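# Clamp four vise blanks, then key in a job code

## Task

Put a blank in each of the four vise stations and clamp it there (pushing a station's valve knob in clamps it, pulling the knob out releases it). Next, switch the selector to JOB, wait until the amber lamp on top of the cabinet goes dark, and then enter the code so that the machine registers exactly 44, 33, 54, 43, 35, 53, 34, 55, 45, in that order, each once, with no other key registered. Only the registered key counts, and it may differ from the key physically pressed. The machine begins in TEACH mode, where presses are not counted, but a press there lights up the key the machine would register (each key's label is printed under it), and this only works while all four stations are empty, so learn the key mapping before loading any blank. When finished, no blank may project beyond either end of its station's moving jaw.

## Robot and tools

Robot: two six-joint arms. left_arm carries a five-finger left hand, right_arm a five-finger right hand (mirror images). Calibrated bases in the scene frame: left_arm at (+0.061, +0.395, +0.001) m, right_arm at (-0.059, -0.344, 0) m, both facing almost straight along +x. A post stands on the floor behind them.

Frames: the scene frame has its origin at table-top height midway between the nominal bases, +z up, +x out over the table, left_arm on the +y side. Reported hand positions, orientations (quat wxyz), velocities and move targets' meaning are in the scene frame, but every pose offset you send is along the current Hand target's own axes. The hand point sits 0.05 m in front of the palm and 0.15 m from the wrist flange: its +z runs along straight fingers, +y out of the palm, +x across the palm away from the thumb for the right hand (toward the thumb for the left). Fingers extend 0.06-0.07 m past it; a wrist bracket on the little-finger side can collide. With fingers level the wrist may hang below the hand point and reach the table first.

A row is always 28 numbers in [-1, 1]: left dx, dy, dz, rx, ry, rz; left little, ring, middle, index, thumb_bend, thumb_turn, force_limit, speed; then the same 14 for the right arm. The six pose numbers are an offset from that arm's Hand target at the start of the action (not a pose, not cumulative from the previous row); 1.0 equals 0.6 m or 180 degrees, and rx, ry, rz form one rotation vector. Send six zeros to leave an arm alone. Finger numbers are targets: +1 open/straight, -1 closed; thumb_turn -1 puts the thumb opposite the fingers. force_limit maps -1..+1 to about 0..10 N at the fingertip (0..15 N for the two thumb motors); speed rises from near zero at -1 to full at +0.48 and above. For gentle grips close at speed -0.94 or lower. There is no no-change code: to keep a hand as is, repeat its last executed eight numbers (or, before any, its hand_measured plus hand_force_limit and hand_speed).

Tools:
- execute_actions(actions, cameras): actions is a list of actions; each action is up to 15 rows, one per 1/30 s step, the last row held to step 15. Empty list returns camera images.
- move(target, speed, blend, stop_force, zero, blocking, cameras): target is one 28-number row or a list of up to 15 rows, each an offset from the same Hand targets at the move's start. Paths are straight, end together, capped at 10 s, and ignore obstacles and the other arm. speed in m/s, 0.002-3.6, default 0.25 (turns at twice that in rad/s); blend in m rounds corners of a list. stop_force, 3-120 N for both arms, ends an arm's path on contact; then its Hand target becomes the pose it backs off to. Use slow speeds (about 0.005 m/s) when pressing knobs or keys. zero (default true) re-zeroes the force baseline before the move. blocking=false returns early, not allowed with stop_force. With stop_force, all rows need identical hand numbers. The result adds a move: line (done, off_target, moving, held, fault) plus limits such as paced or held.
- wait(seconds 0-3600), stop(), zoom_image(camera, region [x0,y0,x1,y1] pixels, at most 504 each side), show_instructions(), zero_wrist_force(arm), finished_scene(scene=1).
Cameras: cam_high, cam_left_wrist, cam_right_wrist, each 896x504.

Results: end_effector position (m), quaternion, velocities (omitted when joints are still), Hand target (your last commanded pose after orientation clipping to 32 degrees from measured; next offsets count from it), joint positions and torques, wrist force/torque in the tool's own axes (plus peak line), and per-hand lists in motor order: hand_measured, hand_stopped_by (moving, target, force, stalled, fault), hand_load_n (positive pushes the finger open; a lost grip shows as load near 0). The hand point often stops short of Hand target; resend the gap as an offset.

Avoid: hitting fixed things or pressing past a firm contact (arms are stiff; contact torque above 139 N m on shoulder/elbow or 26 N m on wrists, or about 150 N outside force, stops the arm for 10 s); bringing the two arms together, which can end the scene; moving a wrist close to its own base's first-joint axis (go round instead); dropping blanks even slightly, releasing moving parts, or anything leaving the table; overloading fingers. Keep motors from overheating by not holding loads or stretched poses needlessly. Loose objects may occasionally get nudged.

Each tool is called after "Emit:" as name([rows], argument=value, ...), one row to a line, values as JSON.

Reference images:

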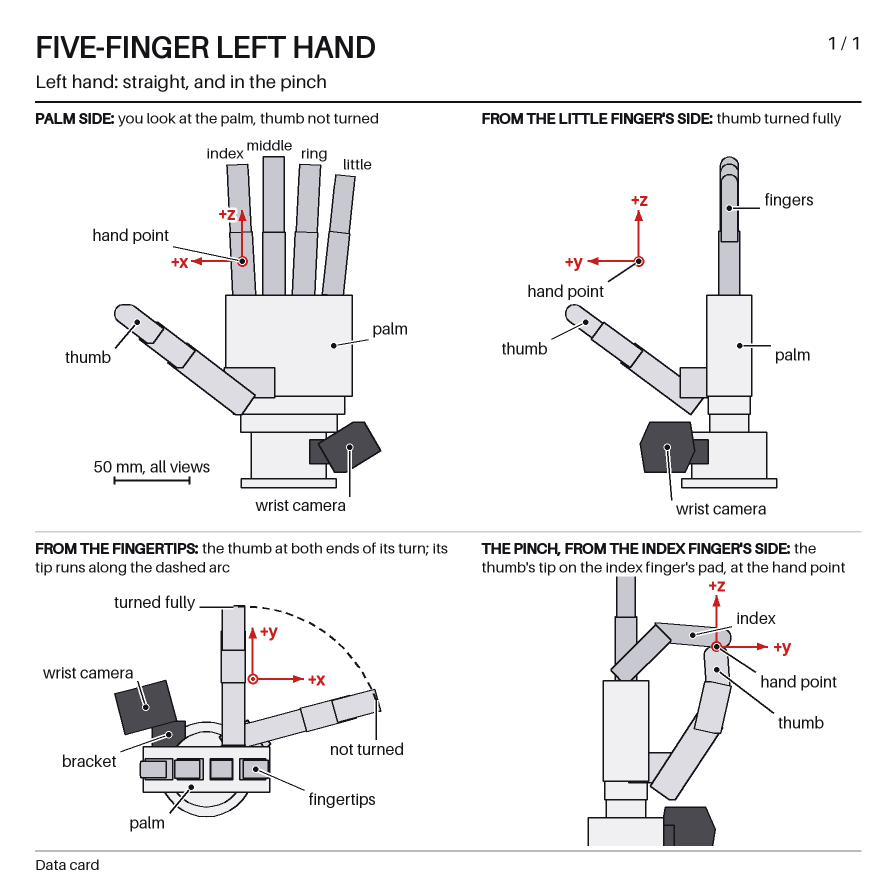

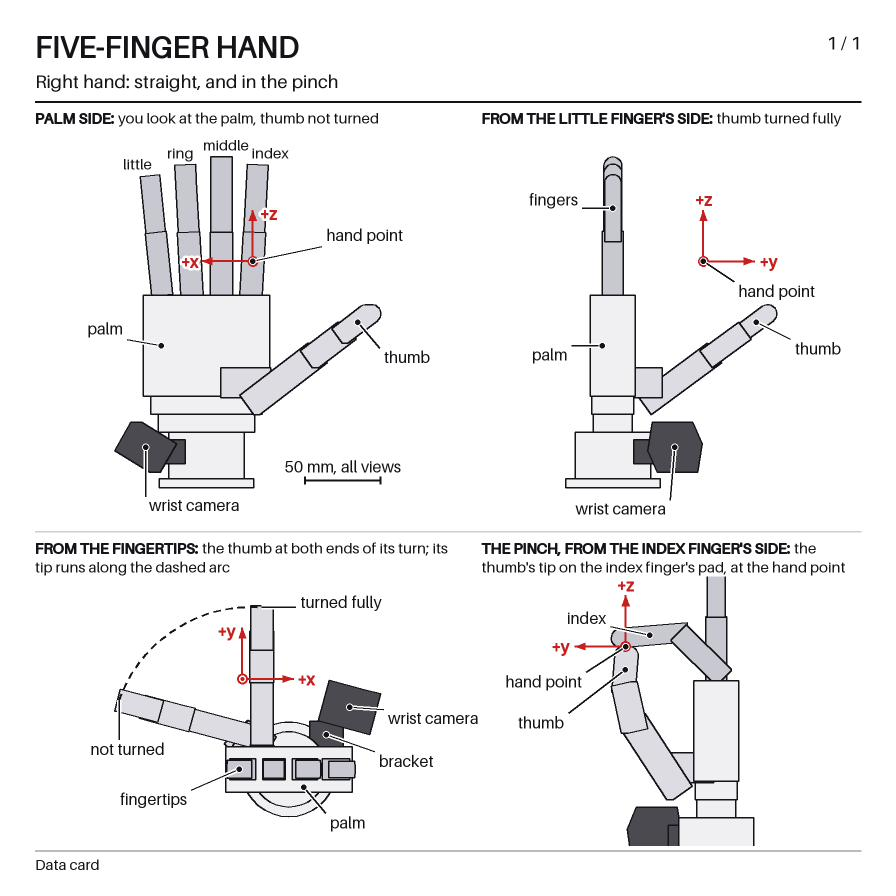

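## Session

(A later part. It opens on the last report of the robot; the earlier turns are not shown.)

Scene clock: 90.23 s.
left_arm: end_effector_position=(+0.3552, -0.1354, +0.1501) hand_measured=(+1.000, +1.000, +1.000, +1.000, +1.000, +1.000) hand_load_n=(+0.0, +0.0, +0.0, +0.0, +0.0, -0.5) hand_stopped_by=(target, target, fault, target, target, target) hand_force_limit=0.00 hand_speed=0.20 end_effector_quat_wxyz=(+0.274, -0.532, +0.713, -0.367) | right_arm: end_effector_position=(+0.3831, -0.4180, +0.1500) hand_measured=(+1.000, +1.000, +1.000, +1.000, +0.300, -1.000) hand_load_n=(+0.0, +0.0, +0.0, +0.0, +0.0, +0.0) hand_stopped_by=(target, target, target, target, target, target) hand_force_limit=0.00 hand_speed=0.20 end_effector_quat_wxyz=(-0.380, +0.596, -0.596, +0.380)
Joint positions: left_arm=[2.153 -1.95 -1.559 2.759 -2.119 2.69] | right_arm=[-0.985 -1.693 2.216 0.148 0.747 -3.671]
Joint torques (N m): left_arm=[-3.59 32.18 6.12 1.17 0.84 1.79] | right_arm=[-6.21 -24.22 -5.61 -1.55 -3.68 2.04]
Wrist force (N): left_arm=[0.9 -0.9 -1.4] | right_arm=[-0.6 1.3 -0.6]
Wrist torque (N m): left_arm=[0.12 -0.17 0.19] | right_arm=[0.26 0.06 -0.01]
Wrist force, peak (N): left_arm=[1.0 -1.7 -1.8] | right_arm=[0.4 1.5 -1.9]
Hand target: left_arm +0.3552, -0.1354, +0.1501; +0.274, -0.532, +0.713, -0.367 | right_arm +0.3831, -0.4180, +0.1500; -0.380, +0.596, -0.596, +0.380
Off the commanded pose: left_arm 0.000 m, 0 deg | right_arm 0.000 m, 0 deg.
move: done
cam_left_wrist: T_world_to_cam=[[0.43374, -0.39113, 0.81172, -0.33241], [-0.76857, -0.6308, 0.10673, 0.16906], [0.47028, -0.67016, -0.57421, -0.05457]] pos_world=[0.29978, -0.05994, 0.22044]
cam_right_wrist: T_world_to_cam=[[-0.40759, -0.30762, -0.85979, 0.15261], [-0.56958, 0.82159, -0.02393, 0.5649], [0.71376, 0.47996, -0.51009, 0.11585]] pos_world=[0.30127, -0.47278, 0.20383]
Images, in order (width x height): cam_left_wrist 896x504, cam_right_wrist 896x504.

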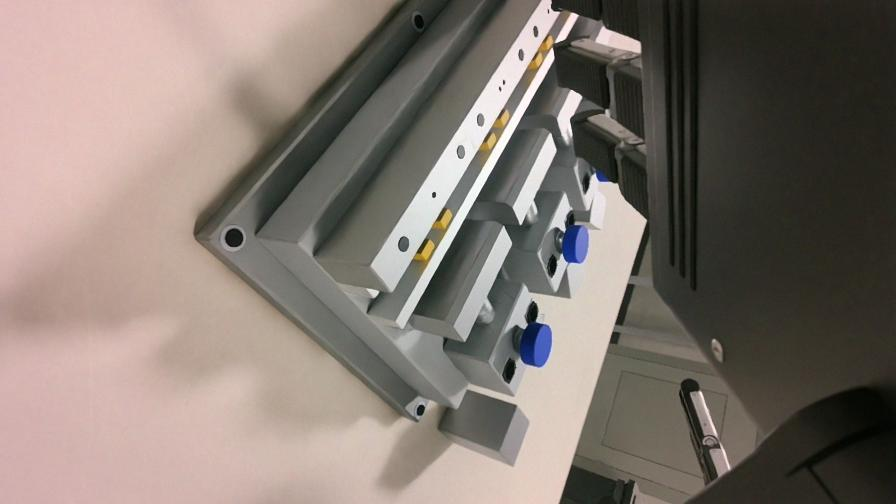

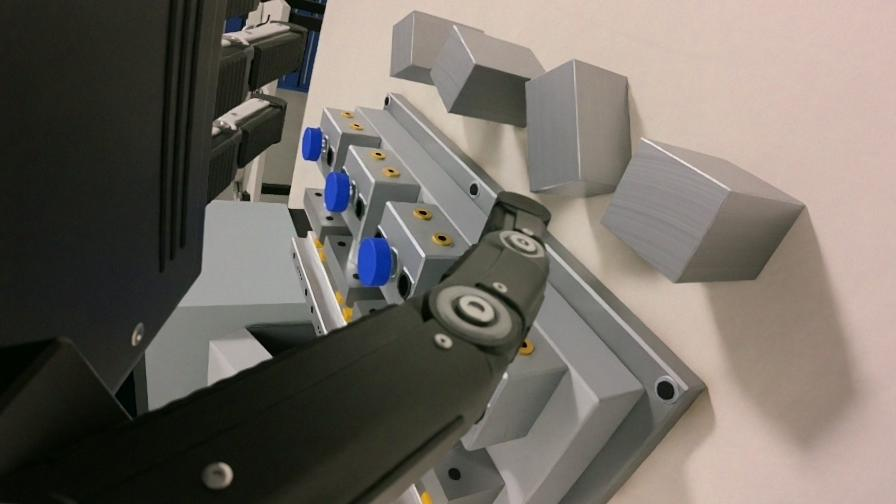

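Emit:
zoom_image(camera="cam_right_wrist", region=[370, 0, 830, 300])

Scaled by 1.096 from the camera's image (finer frame: 1280x720).

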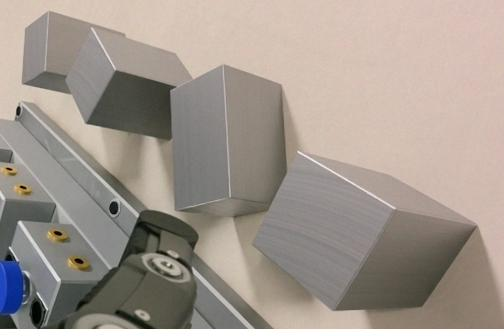

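Emit:
move(target=[0,0,0,0,0,0,1,1,1,1,1,1,0,0.2,0,0.155,0.0639,0,0,0,1,1,1,1,0.3,-1,0,0.2], cameras=["cam_right_wrist","cam_left_wrist","cam_high"], speed=0.07)

Scene clock: 92.87 s.
left_arm: end_effector_position=(+0.3552, -0.1354, +0.1501) hand_measured=(+1.000, +1.000, +1.000, +1.000, +1.000, +1.000) hand_load_n=(+0.0, +0.0, +0.0, +0.0, +0.0, -0.5) hand_stopped_by=(target, target, fault, target, target, target) hand_force_limit=0.00 hand_speed=0.20 end_effector_quat_wxyz=(+0.274, -0.532, +0.713, -0.367) | right_arm: end_effector_position=(+0.3785, -0.4181, +0.0495) hand_measured=(+1.000, +1.000, +1.000, +1.000, +0.300, -1.000) hand_load_n=(+0.0, +0.0, +0.0, +0.0, +0.0, +0.0) hand_stopped_by=(target, target, target, target, target, target) hand_force_limit=0.00 hand_speed=0.20 end_effector_quat_wxyz=(-0.380, +0.596, -0.596, +0.380)
Joint positions: left_arm=[2.153 -1.95 -1.559 2.759 -2.119 2.69] | right_arm=[-1.002 -1.499 2.367 -0.185 0.733 -3.686]
Joint torques (N m): left_arm=[-1.57 35.7 6.44 1.17 0.86 1.77] | right_arm=[7.51 -7.13 -0.36 -1.23 2.3 1.99]
Wrist force (N): left_arm=[0.7 -1.1 -1.1] | right_arm=[-0.6 0.9 -0.5]
Wrist torque (N m): left_arm=[0.07 -0.13 0.18] | right_arm=[0.21 0.05 -0.03]
Wrist force, peak (N): left_arm=[0.8 -1.6 -1.6] | right_arm=[-0.3 1.7 -1.1]
Hand target: left_arm +0.3552, -0.1354, +0.1501; +0.274, -0.532, +0.713, -0.367 | right_arm +0.3785, -0.4181, +0.0495; -0.380, +0.596, -0.596, +0.380
Off the commanded pose: left_arm 0.000 m, 0 deg | right_arm 0.000 m, 0 deg.
move: done
cam_left_wrist: T_world_to_cam=[[0.43374, -0.39113, 0.81172, -0.33241], [-0.76857, -0.6308, 0.10673, 0.16906], [0.47028, -0.67016, -0.57421, -0.05457]] pos_world=[0.29978, -0.05994, 0.22044]
cam_right_wrist: T_world_to_cam=[[-0.40726, -0.3076, -0.85995, 0.06423], [-0.56966, 0.82153, -0.02407, 0.55997], [0.71388, 0.48008, -0.5098, 0.06791]] pos_world=[0.29667, -0.47287, 0.10333]

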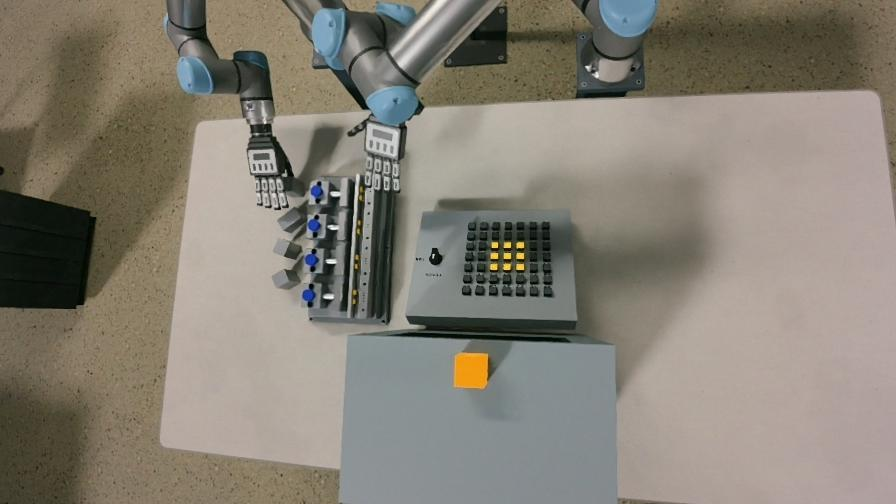

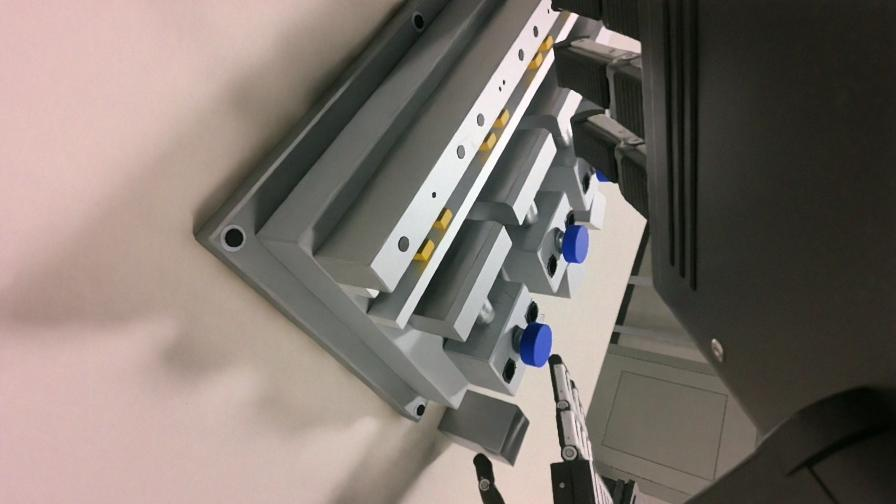

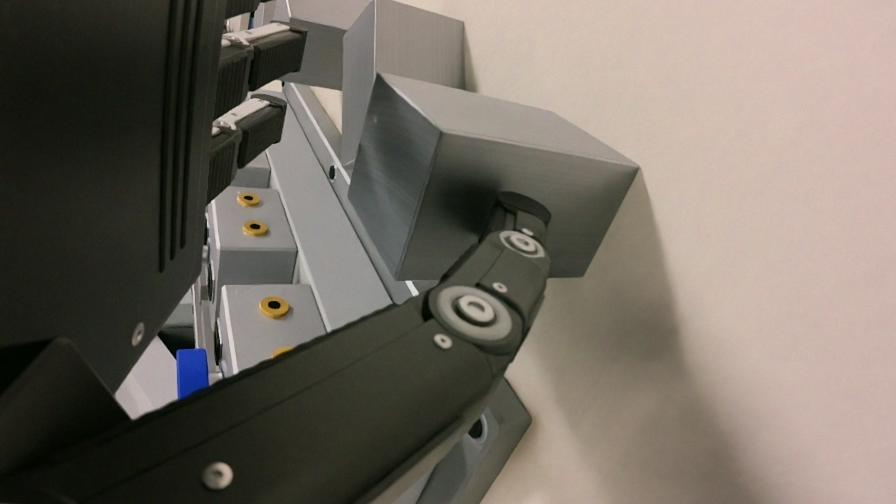

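Emit:
move(target=[0,0,0,0,0,0,1,1,1,1,1,1,0,0.2,0,-0.0035,0.0075,0,0,0,1,1,0.3,0.3,0.3,-1,-0.5,-0.3], cameras=["cam_right_wrist","cam_left_wrist"], speed=0.03)

Scene clock: 93.67 s.
left_arm: end_effector_position=(+0.3552, -0.1354, +0.1501) hand_measured=(+1.000, +1.000, +1.000, +1.000, +1.000, +1.000) hand_load_n=(+0.0, +0.0, +0.0, +0.0, +0.0, +0.0) hand_stopped_by=(target, target, fault, target, target, target) hand_force_limit=0.00 hand_speed=0.20 end_effector_quat_wxyz=(+0.274, -0.532, +0.713, -0.367) | right_arm: end_effector_position=(+0.3835, -0.4181, +0.0495) hand_measured=(+1.000, +1.000, +0.300, +0.300, +0.300, -1.000) hand_load_n=(+0.0, +0.0, +0.0, +0.0, +0.5, +0.0) hand_stopped_by=(target, target, target, target, target, target) hand_force_limit=-0.50 hand_speed=-0.30 end_effector_quat_wxyz=(-0.380, +0.596, -0.596, +0.380)
Joint positions: left_arm=[2.153 -1.95 -1.559 2.759 -2.119 2.69] | right_arm=[-0.984 -1.492 2.356 -0.194 0.747 -3.669]
Joint torques (N m): left_arm=[-0.93 36.93 6.6 1.24 0.8 1.73] | right_arm=[6.74 -5.63 -26.36 -1.73 2.15 1.93]
Wrist force (N): left_arm=[0.9 -1.2 -1.1] | right_arm=[-0.9 1.4 -1.5]
Wrist torque (N m): left_arm=[0.05 -0.14 0.19] | right_arm=[0.27 0.10 -0.03]
Wrist force, peak (N): left_arm=[1.3 -1.4 -1.3] | right_arm=[-0.7 1.3 -1.7]
Hand target: left_arm +0.3552, -0.1354, +0.1501; +0.274, -0.532, +0.713, -0.367 | right_arm +0.3835, -0.4181, +0.0495; -0.380, +0.596, -0.596, +0.380
Off the commanded pose: left_arm 0.000 m, 0 deg | right_arm 0.000 m, 0 deg.
move: done
cam_left_wrist: T_world_to_cam=[[0.43374, -0.39113, 0.81172, -0.33241], [-0.76857, -0.6308, 0.10673, 0.16906], [0.47028, -0.67016, -0.57421, -0.05457]] pos_world=[0.29978, -0.05994, 0.22044]
cam_right_wrist: T_world_to_cam=[[-0.40735, -0.30766, -0.85989, 0.06621], [-0.5696, 0.82157, -0.02411, 0.56276], [0.71388, 0.47998, -0.5099, 0.06438]] pos_world=[0.30157, -0.47288, 0.10333]
Images, in order (width x height): cam_left_wrist 896x504, cam_right_wrist 896x504.

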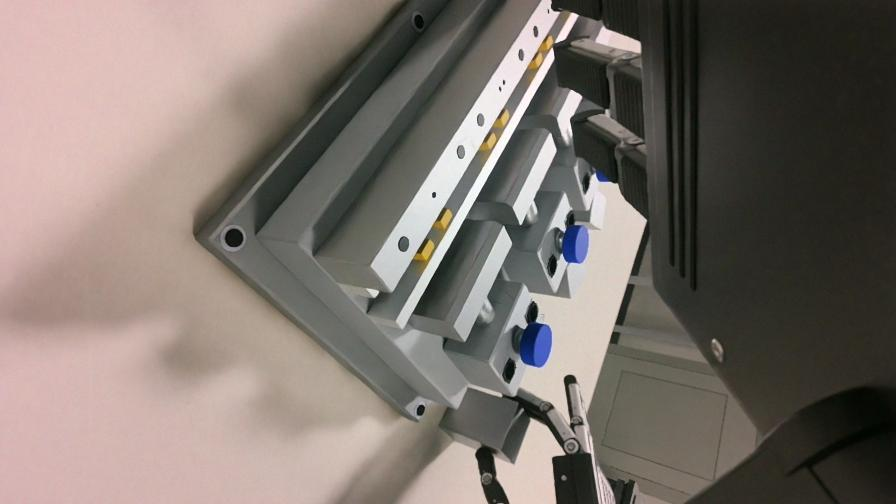

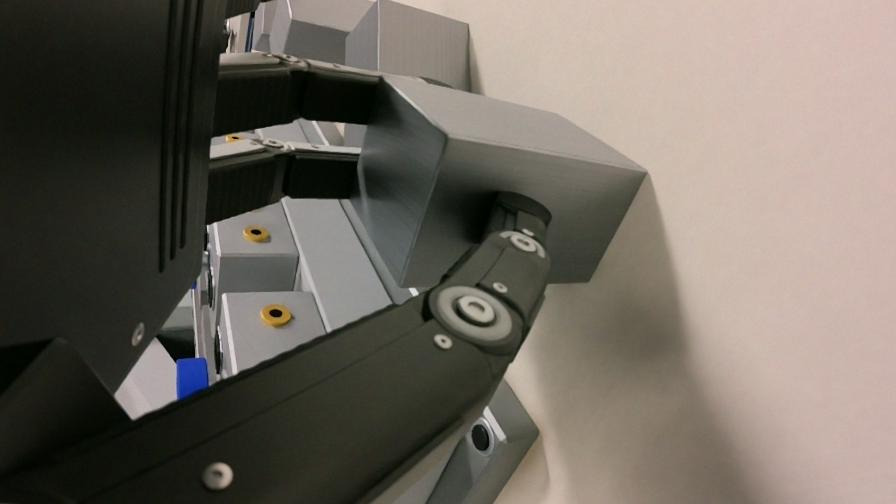

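Emit:
zoom_image(camera="cam_right_wrist", region=[300, 40, 480, 300])

Emit:
zoom_image(camera="cam_left_wrist", region=[420, 350, 620, 490])

Scaled by 1.938 from the camera's image (finer frame: 1280x720).

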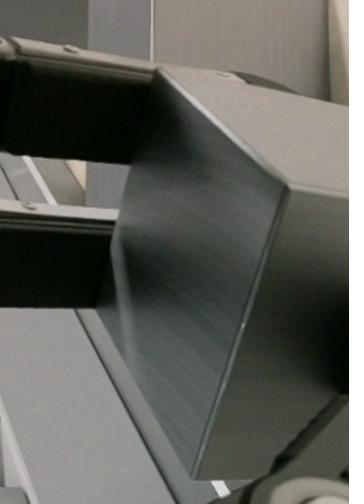

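Scaled by 2.520 from the camera's image (finer frame: 1280x720).

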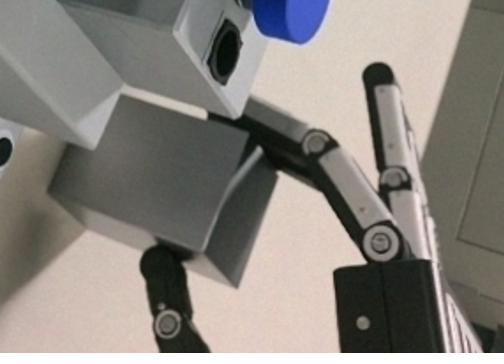

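Emit:
move(target=[0,0,0,0,0,0,1,1,1,1,1,1,0,0.2,0,0,0,0,0,0,1,1,0.05,0.05,0.3,-1,0.2,-0.9], cameras=["cam_right_wrist","cam_left_wrist"])

Scene clock: 94.93 s.
left_arm: end_effector_position=(+0.3552, -0.1354, +0.1501) hand_measured=(+1.000, +1.000, +1.000, +1.000, +1.000, +1.000) hand_load_n=(+0.0, +0.0, +0.0, +0.0, +0.0, +0.0) hand_stopped_by=(target, target, fault, target, target, target) hand_force_limit=0.00 hand_speed=0.20 end_effector_quat_wxyz=(+0.274, -0.532, +0.713, -0.367) | right_arm: end_effector_position=(+0.3835, -0.4182, +0.0495) hand_measured=(+1.000, +1.000, +0.238, +0.228, +0.302, -1.000) hand_load_n=(+0.0, +0.0, +5.0, +8.0, +6.0, +0.0) hand_stopped_by=(target, target, force, force, target, target) hand_force_limit=0.20 hand_speed=-0.90 end_effector_quat_wxyz=(-0.380, +0.596, -0.596, +0.380)
Joint positions: left_arm=[2.153 -1.95 -1.559 2.759 -2.119 2.69] | right_arm=[-0.984 -1.492 2.356 -0.194 0.748 -3.669]
Joint torques (N m): left_arm=[-0.1 38.47 6.3 1.24 0.91 1.77] | right_arm=[5.95 -6.27 -15.78 0.82 2.07 1.17]
Wrist force (N): left_arm=[0.8 -1.3 -1.1] | right_arm=[-1.8 -17.3 -5.0]
Wrist torque (N m): left_arm=[0.04 -0.15 0.20] | right_arm=[-0.58 0.23 -0.29]
Wrist force, peak (N): left_arm=[1.1 -1.4 -1.4] | right_arm=[-1.7 -18.0 -5.0]
Hand target: left_arm +0.3552, -0.1354, +0.1501; +0.274, -0.532, +0.713, -0.367 | right_arm +0.3835, -0.4181, +0.0495; -0.380, +0.596, -0.596, +0.380
Off the commanded pose: left_arm 0.000 m, 0 deg | right_arm 0.000 m, 0 deg.
move: done
cam_left_wrist: T_world_to_cam=[[0.43374, -0.39113, 0.81172, -0.33241], [-0.76857, -0.6308, 0.10673, 0.16906], [0.47028, -0.67016, -0.57421, -0.05457]] pos_world=[0.29978, -0.05994, 0.22044]
cam_right_wrist: T_world_to_cam=[[-0.40727, -0.30771, -0.85991, 0.06621], [-0.5696, 0.82157, -0.02421, 0.56283], [0.71393, 0.47994, -0.50987, 0.06427]] pos_world=[0.30167, -0.47288, 0.10333]
Images, in order (width x height): cam_left_wrist 896x504, cam_right_wrist 896x504.

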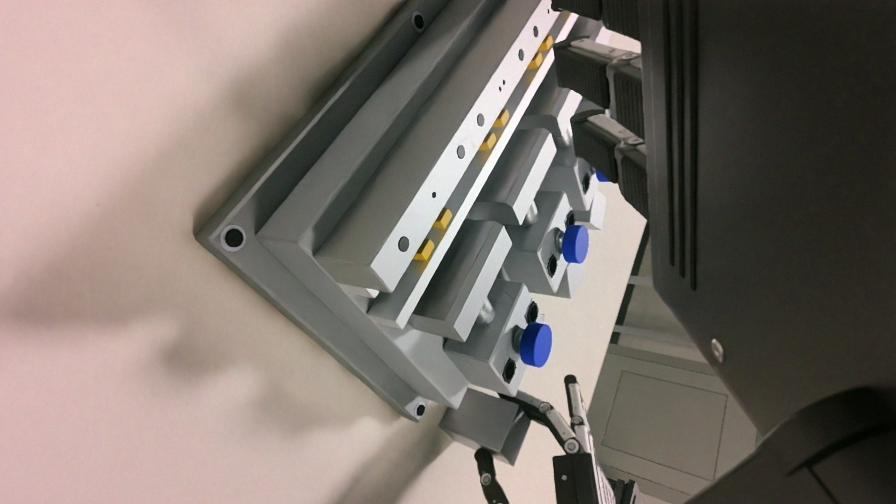

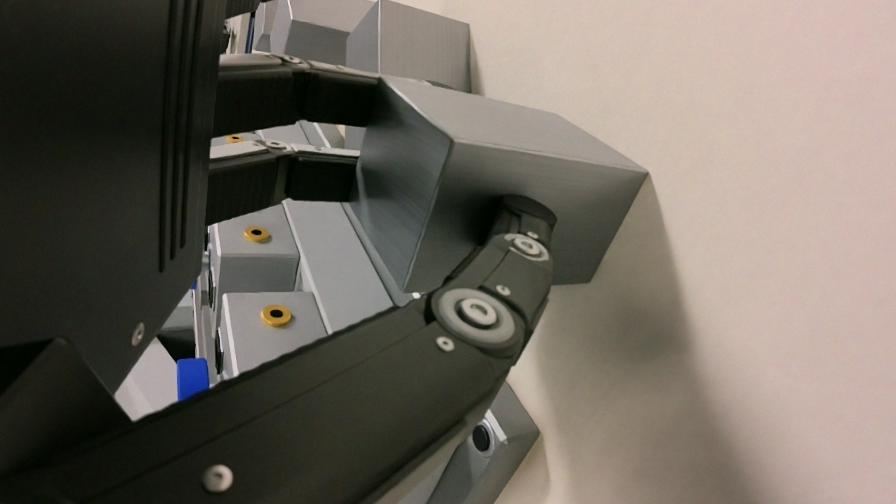

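Emit:
move(target=[0,0,0,0,0,0,1,1,1,1,1,1,0,0.2,0,-0.0453,-0.0212,0,0,0,1,1,0.05,0.05,0.3,-1,0.2,-0.9], cameras=["cam_right_wrist","cam_left_wrist"], speed=0.04)

Scene clock: 96.33 s.
left_arm: end_effector_position=(+0.3552, -0.1354, +0.1501) hand_measured=(+1.000, +1.000, +1.000, +1.000, +1.000, +1.000) hand_load_n=(+0.0, +0.0, +0.0, +0.0, +0.0, +0.0) hand_stopped_by=(target, target, fault, target, target, target) hand_force_limit=0.00 hand_speed=0.20 end_effector_quat_wxyz=(+0.274, -0.532, +0.713, -0.367) | right_arm: end_effector_position=(+0.3835, -0.4181, +0.0794) hand_measured=(+1.000, +1.000, +0.238, +0.228, +0.302, -1.000) hand_load_n=(+0.0, +0.0, +1.0, +3.0, +5.0, +0.0) hand_stopped_by=(target, target, force, force, target, target) hand_force_limit=0.20 hand_speed=-0.90 end_effector_quat_wxyz=(-0.380, +0.596, -0.596, +0.380)
Joint positions: left_arm=[2.153 -1.95 -1.559 2.759 -2.119 2.69] | right_arm=[-0.984 -1.563 2.321 -0.088 0.748 -3.669]
Joint torques (N m): left_arm=[0.69 40.78 6.52 1.22 0.87 1.8] | right_arm=[-6.45 -27.3 -29.05 2.83 -3.76 -2.25]
Wrist force (N): left_arm=[0.6 -1.2 -1.2] | right_arm=[-0.2 4.0 0.2]
Wrist torque (N m): left_arm=[0.06 -0.12 0.18] | right_arm=[0.40 -0.02 0.09]
Wrist force, peak (N): left_arm=[1.1 -1.3 -1.4] | right_arm=[-2.0 -17.4 -5.1]
Hand target: left_arm +0.3552, -0.1354, +0.1501; +0.274, -0.532, +0.713, -0.367 | right_arm +0.3835, -0.4181, +0.0795; -0.380, +0.596, -0.596, +0.380
Off the commanded pose: left_arm 0.000 m, 0 deg | right_arm 0.000 m, 0 deg.
move: done
cam_left_wrist: T_world_to_cam=[[0.43374, -0.39113, 0.81172, -0.33241], [-0.76857, -0.6308, 0.10673, 0.16906], [0.47028, -0.67016, -0.57421, -0.05457]] pos_world=[0.29978, -0.05994, 0.22044]
cam_right_wrist: T_world_to_cam=[[-0.40736, -0.30763, -0.85989, 0.09197], [-0.56959, 0.82158, -0.02409, 0.5634], [0.71388, 0.47998, -0.5099, 0.07958]] pos_world=[0.30157, -0.47278, 0.13323]
Images, in order (width x height): cam_left_wrist 896x504, cam_right_wrist 896x504.

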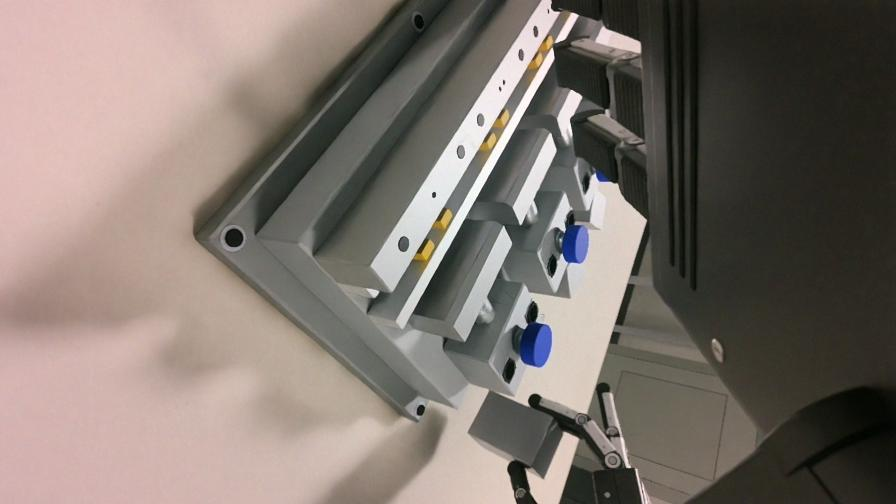

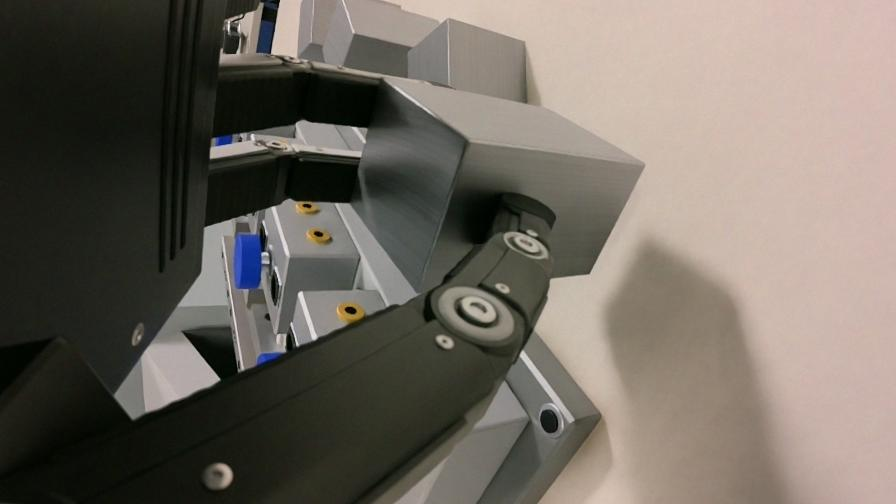

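Emit:
move(target=[0,0,0,0,0,0,1,1,1,1,1,1,0,0.2,0,0,0,0,0,0,1,1,0.0,0.0,0.3,-1,0.5,-0.94], cameras=["cam_right_wrist","cam_left_wrist"], speed=0.04)

Emit:
zoom_image(camera="cam_left_wrist", region=[420, 350, 680, 490])

Scene clock: 96.97 s.
left_arm: end_effector_position=(+0.3552, -0.1354, +0.1501) hand_measured=(+1.000, +1.000, +1.000, +1.000, +1.000, +1.000) hand_load_n=(+0.0, +0.0, +0.0, +0.0, +0.0, +0.0) hand_stopped_by=(target, target, fault, target, target, target) hand_force_limit=0.00 hand_speed=0.20 end_effector_quat_wxyz=(+0.274, -0.532, +0.713, -0.367) | right_arm: end_effector_position=(+0.3835, -0.4181, +0.0795) hand_measured=(+1.000, +1.000, +0.206, +0.202, +0.304, -1.000) hand_load_n=(+0.0, +0.0, +8.0, +7.0, +11.5, +0.5) hand_stopped_by=(target, target, force, force, target, target) hand_force_limit=0.50 hand_speed=-0.94 end_effector_quat_wxyz=(-0.380, +0.596, -0.596, +0.380)
Joint positions: left_arm=[2.153 -1.95 -1.559 2.759 -2.119 2.69] | right_arm=[-0.984 -1.563 2.321 -0.087 0.748 -3.669]
Joint torques (N m): left_arm=[0.93 41.16 6.44 1.25 0.79 1.77] | right_arm=[-5.96 -26.04 -28.74 2.96 -3.76 -2.3]
Wrist force (N): left_arm=[0.8 -1.0 -1.2] | right_arm=[-0.3 4.2 0.0]
Wrist torque (N m): left_arm=[0.08 -0.14 0.18] | right_arm=[0.43 0.01 0.09]
Wrist force, peak (N): left_arm=[0.9 -1.4 -1.4] | right_arm=[-0.3 4.2 -0.1]
Hand target: left_arm +0.3552, -0.1354, +0.1501; +0.274, -0.532, +0.713, -0.367 | right_arm +0.3835, -0.4181, +0.0795; -0.380, +0.596, -0.596, +0.380
Off the commanded pose: left_arm 0.000 m, 0 deg | right_arm 0.000 m, 0 deg.
move: done
cam_left_wrist: T_world_to_cam=[[0.43374, -0.39113, 0.81172, -0.33241], [-0.76857, -0.6308, 0.10673, 0.16906], [0.47028, -0.67016, -0.57421, -0.05457]] pos_world=[0.29978, -0.05994, 0.22044]
cam_right_wrist: T_world_to_cam=[[-0.40735, -0.30766, -0.85989, 0.09201], [-0.5696, 0.82157, -0.02411, 0.56349], [0.71388, 0.47998, -0.5099, 0.07967]] pos_world=[0.30157, -0.47288, 0.13333]
Images, in order (width x height): cam_left_wrist 896x504, cam_right_wrist 896x504.

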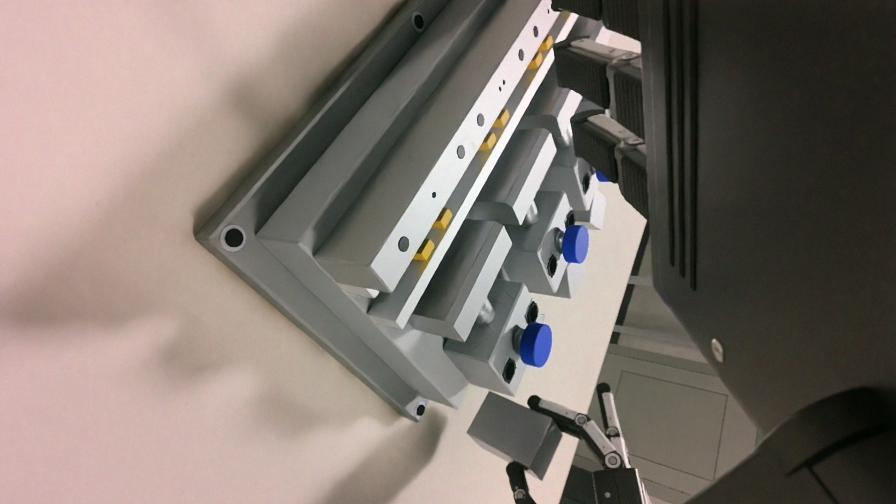

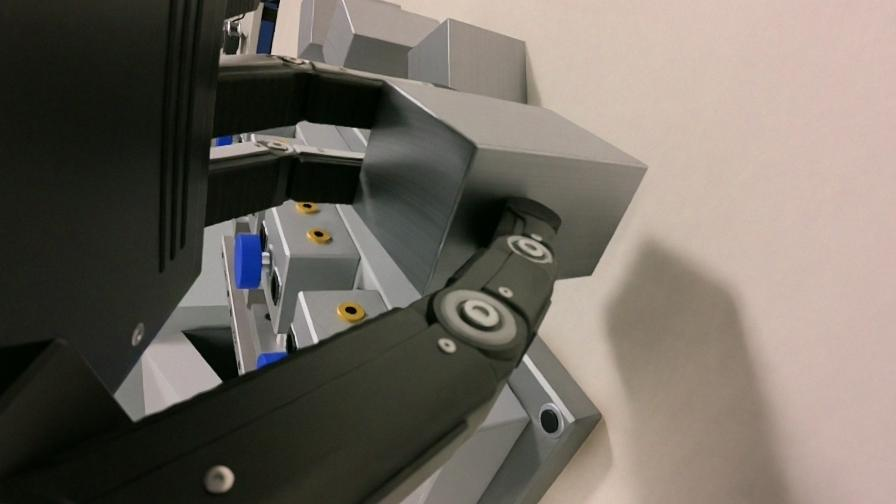

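Scaled by 1.938 from the camera's image (finer frame: 1280x720).

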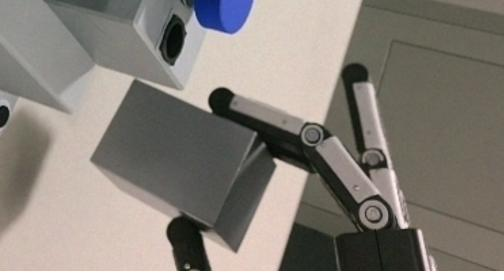

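Emit:
move([
  [-0.1457,-0.0125,-0.126,0,0,0,1,1,1,1,1,1,0,0.2,0,-0.1661,-0.0775,0,0,0,1,1,0.0,0.0,0.3,-1,0.5,-0.94],
  [-0.1457,-0.0125,-0.126,0,0,0,1,1,1,1,1,1,0,0.2,-0.3517,-0.1877,-0.0333,-0.0389,0,0,1,1,0.0,0.0,0.3,-1,0.5,-0.94],
], cameras=["cam_right_wrist","cam_left_wrist","cam_high"], speed=0.1, blend=0.03)

Scene clock: 101.53 s.
left_arm: end_effector_position=(+0.3253, -0.0353, +0.2001) hand_measured=(+1.000, +1.000, +1.000, +1.000, +1.000, +1.000) hand_load_n=(+0.0, +0.0, +0.0, +0.0, +0.0, +0.0) hand_stopped_by=(target, target, fault, target, target, target) hand_force_limit=0.00 hand_speed=0.20 end_effector_quat_wxyz=(+0.274, -0.532, +0.713, -0.367) | right_arm: end_effector_position=(+0.4130, -0.2070, +0.1898) hand_measured=(+1.000, +1.000, +0.206, +0.202, +0.304, -1.000) hand_load_n=(+0.0, +0.0, +7.5, +7.0, +11.0, +0.5) hand_stopped_by=(target, target, force, force, target, target) hand_force_limit=0.50 hand_speed=-0.94 end_effector_quat_wxyz=(-0.343, +0.618, -0.618, +0.343)
Joint positions: left_arm=[2.24 -1.656 -1.788 2.728 -2.054 2.757] | right_arm=[-0.135 -1.66 1.992 0.228 1.491 -3.193]
Joint torques (N m): left_arm=[7.69 34.25 6.51 -2.46 0.92 1.79] | right_arm=[6.83 -6.08 -33.98 2.14 2.63 2.11]
Wrist force (N): left_arm=[0.3 -1.3 -1.3] | right_arm=[0.0 3.7 0.3]
Wrist torque (N m): left_arm=[0.03 -0.07 0.16] | right_arm=[0.33 -0.04 0.04]
Wrist force, peak (N): left_arm=[1.1 -1.4 -1.4] | right_arm=[-0.4 4.9 0.2]
Hand target: left_arm +0.3253, -0.0353, +0.2001; +0.274, -0.532, +0.713, -0.367 | right_arm +0.4130, -0.2070, +0.1898; -0.343, +0.618, -0.618, +0.343
Off the commanded pose: left_arm 0.000 m, 0 deg | right_arm 0.000 m, 0 deg.
move: done
cam_left_wrist: T_world_to_cam=[[0.43374, -0.39113, 0.81172, -0.32091], [-0.76857, -0.6308, 0.10673, 0.20383], [0.47028, -0.67016, -0.57421, 0.05522]] pos_world=[0.26988, 0.04006, 0.27044]
cam_right_wrist: T_world_to_cam=[[-0.50909, -0.30754, -0.80389, 0.29522], [-0.56824, 0.82161, 0.04553, 0.39577], [0.64648, 0.47998, -0.59303, 0.05708]] pos_world=[0.33828, -0.26177, 0.25315]

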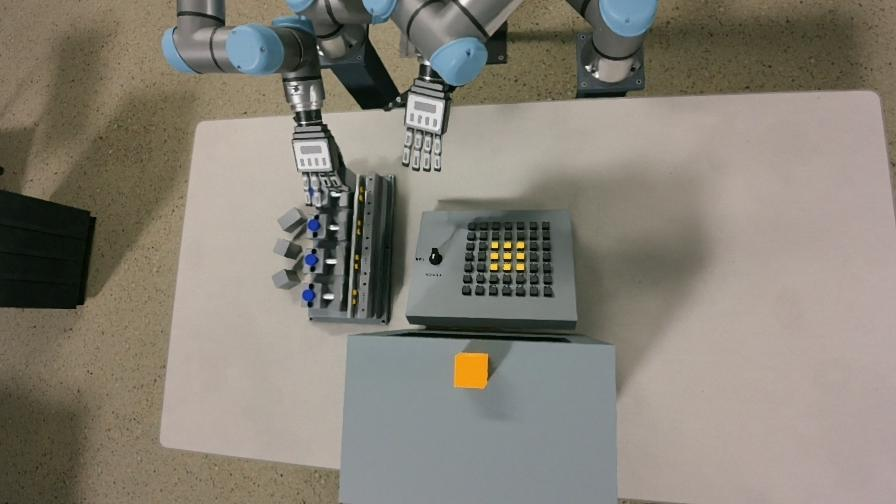

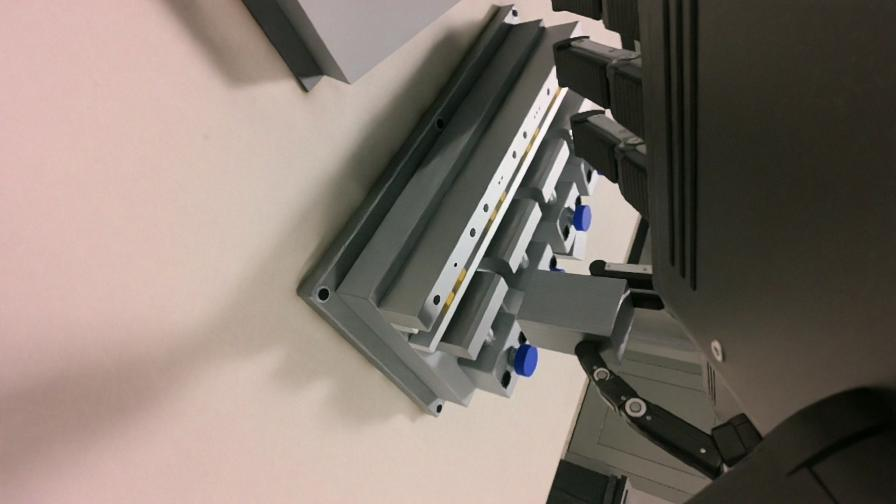

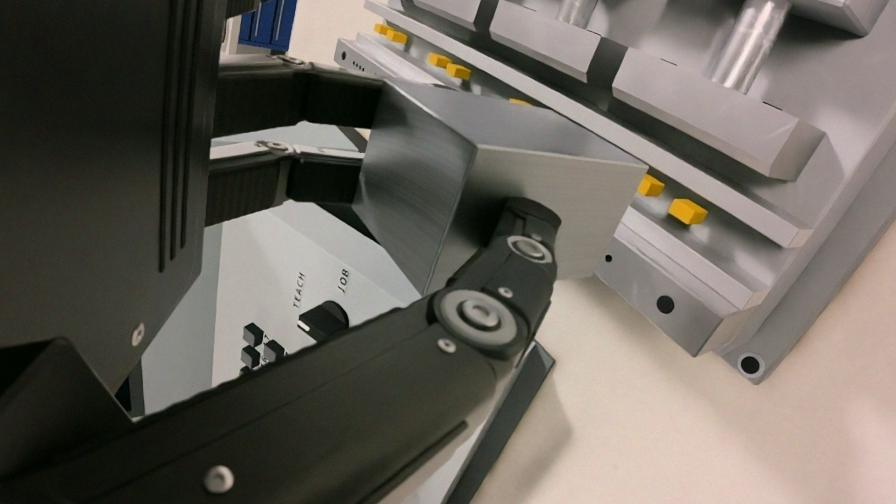

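Emit:
zoom_image(camera="cam_left_wrist", region=[400, 220, 660, 420])

Emit:
zoom_image(camera="cam_right_wrist", region=[360, 60, 840, 400])

Scaled by 1.938 from the camera's image (finer frame: 1280x720).

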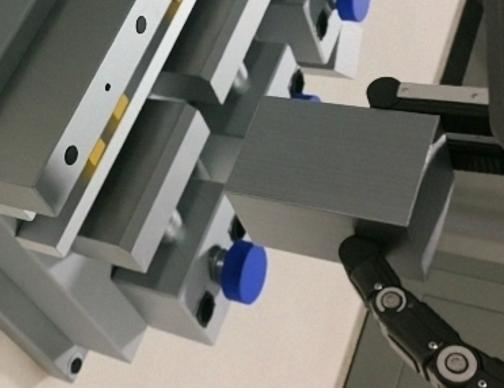

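Scaled by 1.050 from the camera's image (finer frame: 1280x720).

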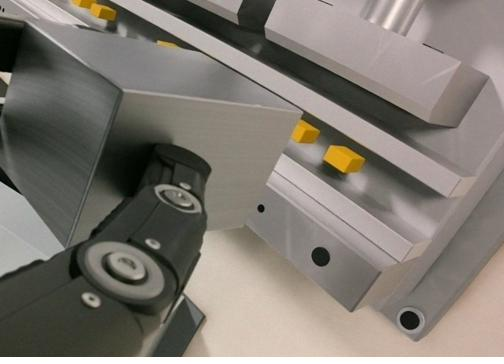

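Emit:
move(target=[0,0,0,0,0,0,1,1,1,1,1,1,0,0.2,0.005,0.0563,0.047,0.011,0,0,1,1,0.0,0.0,0.3,-1,0.5,-0.94], cameras=["cam_right_wrist","cam_left_wrist"], speed=0.05)

Emit:
zoom_image(camera="cam_left_wrist", region=[400, 220, 600, 420])

Emit:
zoom_image(camera="cam_right_wrist", region=[460, 40, 840, 300])

Scene clock: 103.63 s.
left_arm: end_effector_position=(+0.3253, -0.0353, +0.2001) hand_measured=(+1.000, +1.000, +1.000, +1.000, +1.000, +1.000) hand_load_n=(+0.0, +0.0, +0.0, +0.0, +0.0, +0.0) hand_stopped_by=(target, target, fault, target, target, target) hand_force_limit=0.00 hand_speed=0.20 end_effector_quat_wxyz=(+0.274, -0.532, +0.713, -0.367) | right_arm: end_effector_position=(+0.4190, -0.2100, +0.1463) hand_measured=(+1.000, +1.000, +0.206, +0.202, +0.304, -1.000) hand_load_n=(+0.0, +0.0, +8.0, +7.0, +11.0, +0.5) hand_stopped_by=(target, target, force, force, target, target) hand_force_limit=0.50 hand_speed=-0.94 end_effector_quat_wxyz=(-0.353, +0.612, -0.612, +0.354)
Joint positions: left_arm=[2.24 -1.656 -1.788 2.728 -2.054 2.757] | right_arm=[-0.146 -1.621 2.089 0.058 1.48 -3.195]
Joint torques (N m): left_arm=[7.47 34.3 7.3 -2.45 1 1.77] | right_arm=[-6.01 -8.7 -8.57 -2.7 -2.92 -2.37]
Wrist force (N): left_arm=[0.6 -1.1 -0.9] | right_arm=[0.1 4.2 0.2]
Wrist torque (N m): left_arm=[0.04 -0.08 0.18] | right_arm=[0.42 -0.06 0.17]
Wrist force, peak (N): left_arm=[0.7 -1.6 -1.1] | right_arm=[0.0 4.7 0.4]
Hand target: left_arm +0.3253, -0.0353, +0.2001; +0.274, -0.532, +0.713, -0.367 | right_arm +0.4190, -0.2100, +0.1462; -0.353, +0.612, -0.612, +0.354
Off the commanded pose: left_arm 0.000 m, 0 deg | right_arm 0.000 m, 0 deg.
move: done
cam_left_wrist: T_world_to_cam=[[0.43374, -0.39113, 0.81172, -0.32091], [-0.76857, -0.6308, 0.10673, 0.20383], [0.47028, -0.67016, -0.57421, 0.05522]] pos_world=[0.26988, 0.04006, 0.27044]
cam_right_wrist: T_world_to_cam=[[-0.48112, -0.30752, -0.82095, 0.25323], [-0.56945, 0.82162, 0.02596, 0.40703], [0.66652, 0.47997, -0.57042, 0.01714]] pos_world=[0.34219, -0.26477, 0.2071]
Images, in order (width x height): cam_left_wrist 896x504, cam_right_wrist 896x504.

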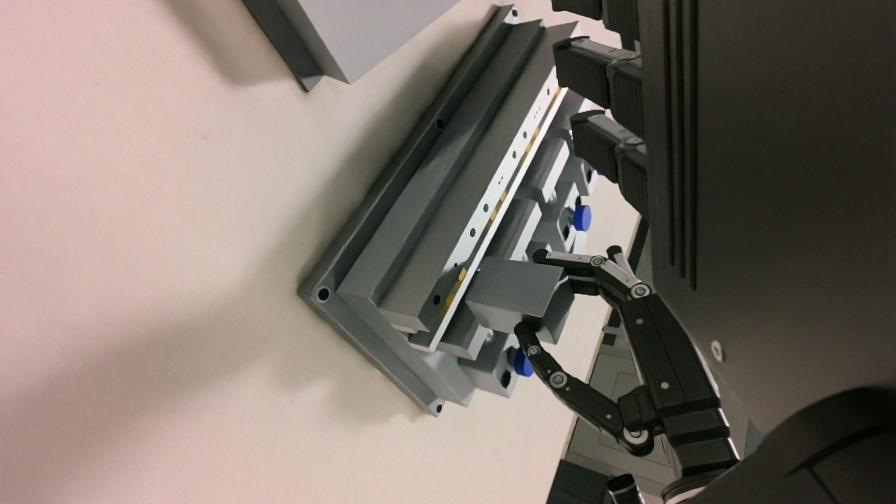

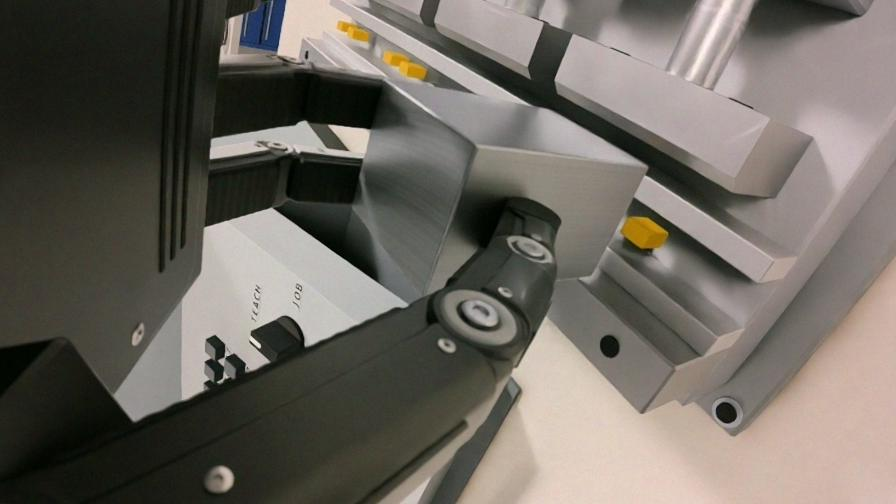

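Scaled by 2.520 from the camera's image (finer frame: 1280x720).

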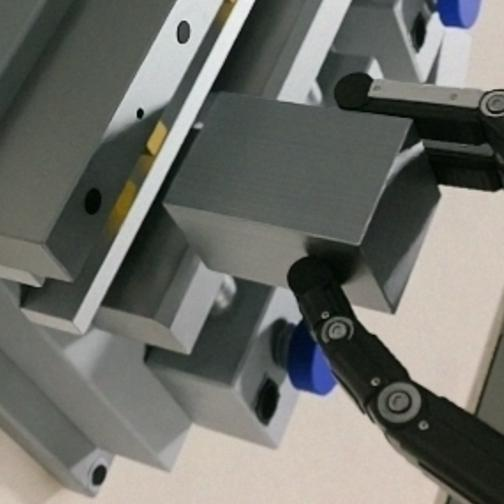

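Scaled by 1.326 from the camera's image (finer frame: 1280x720).

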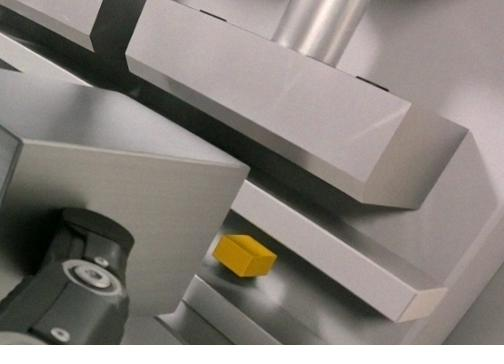

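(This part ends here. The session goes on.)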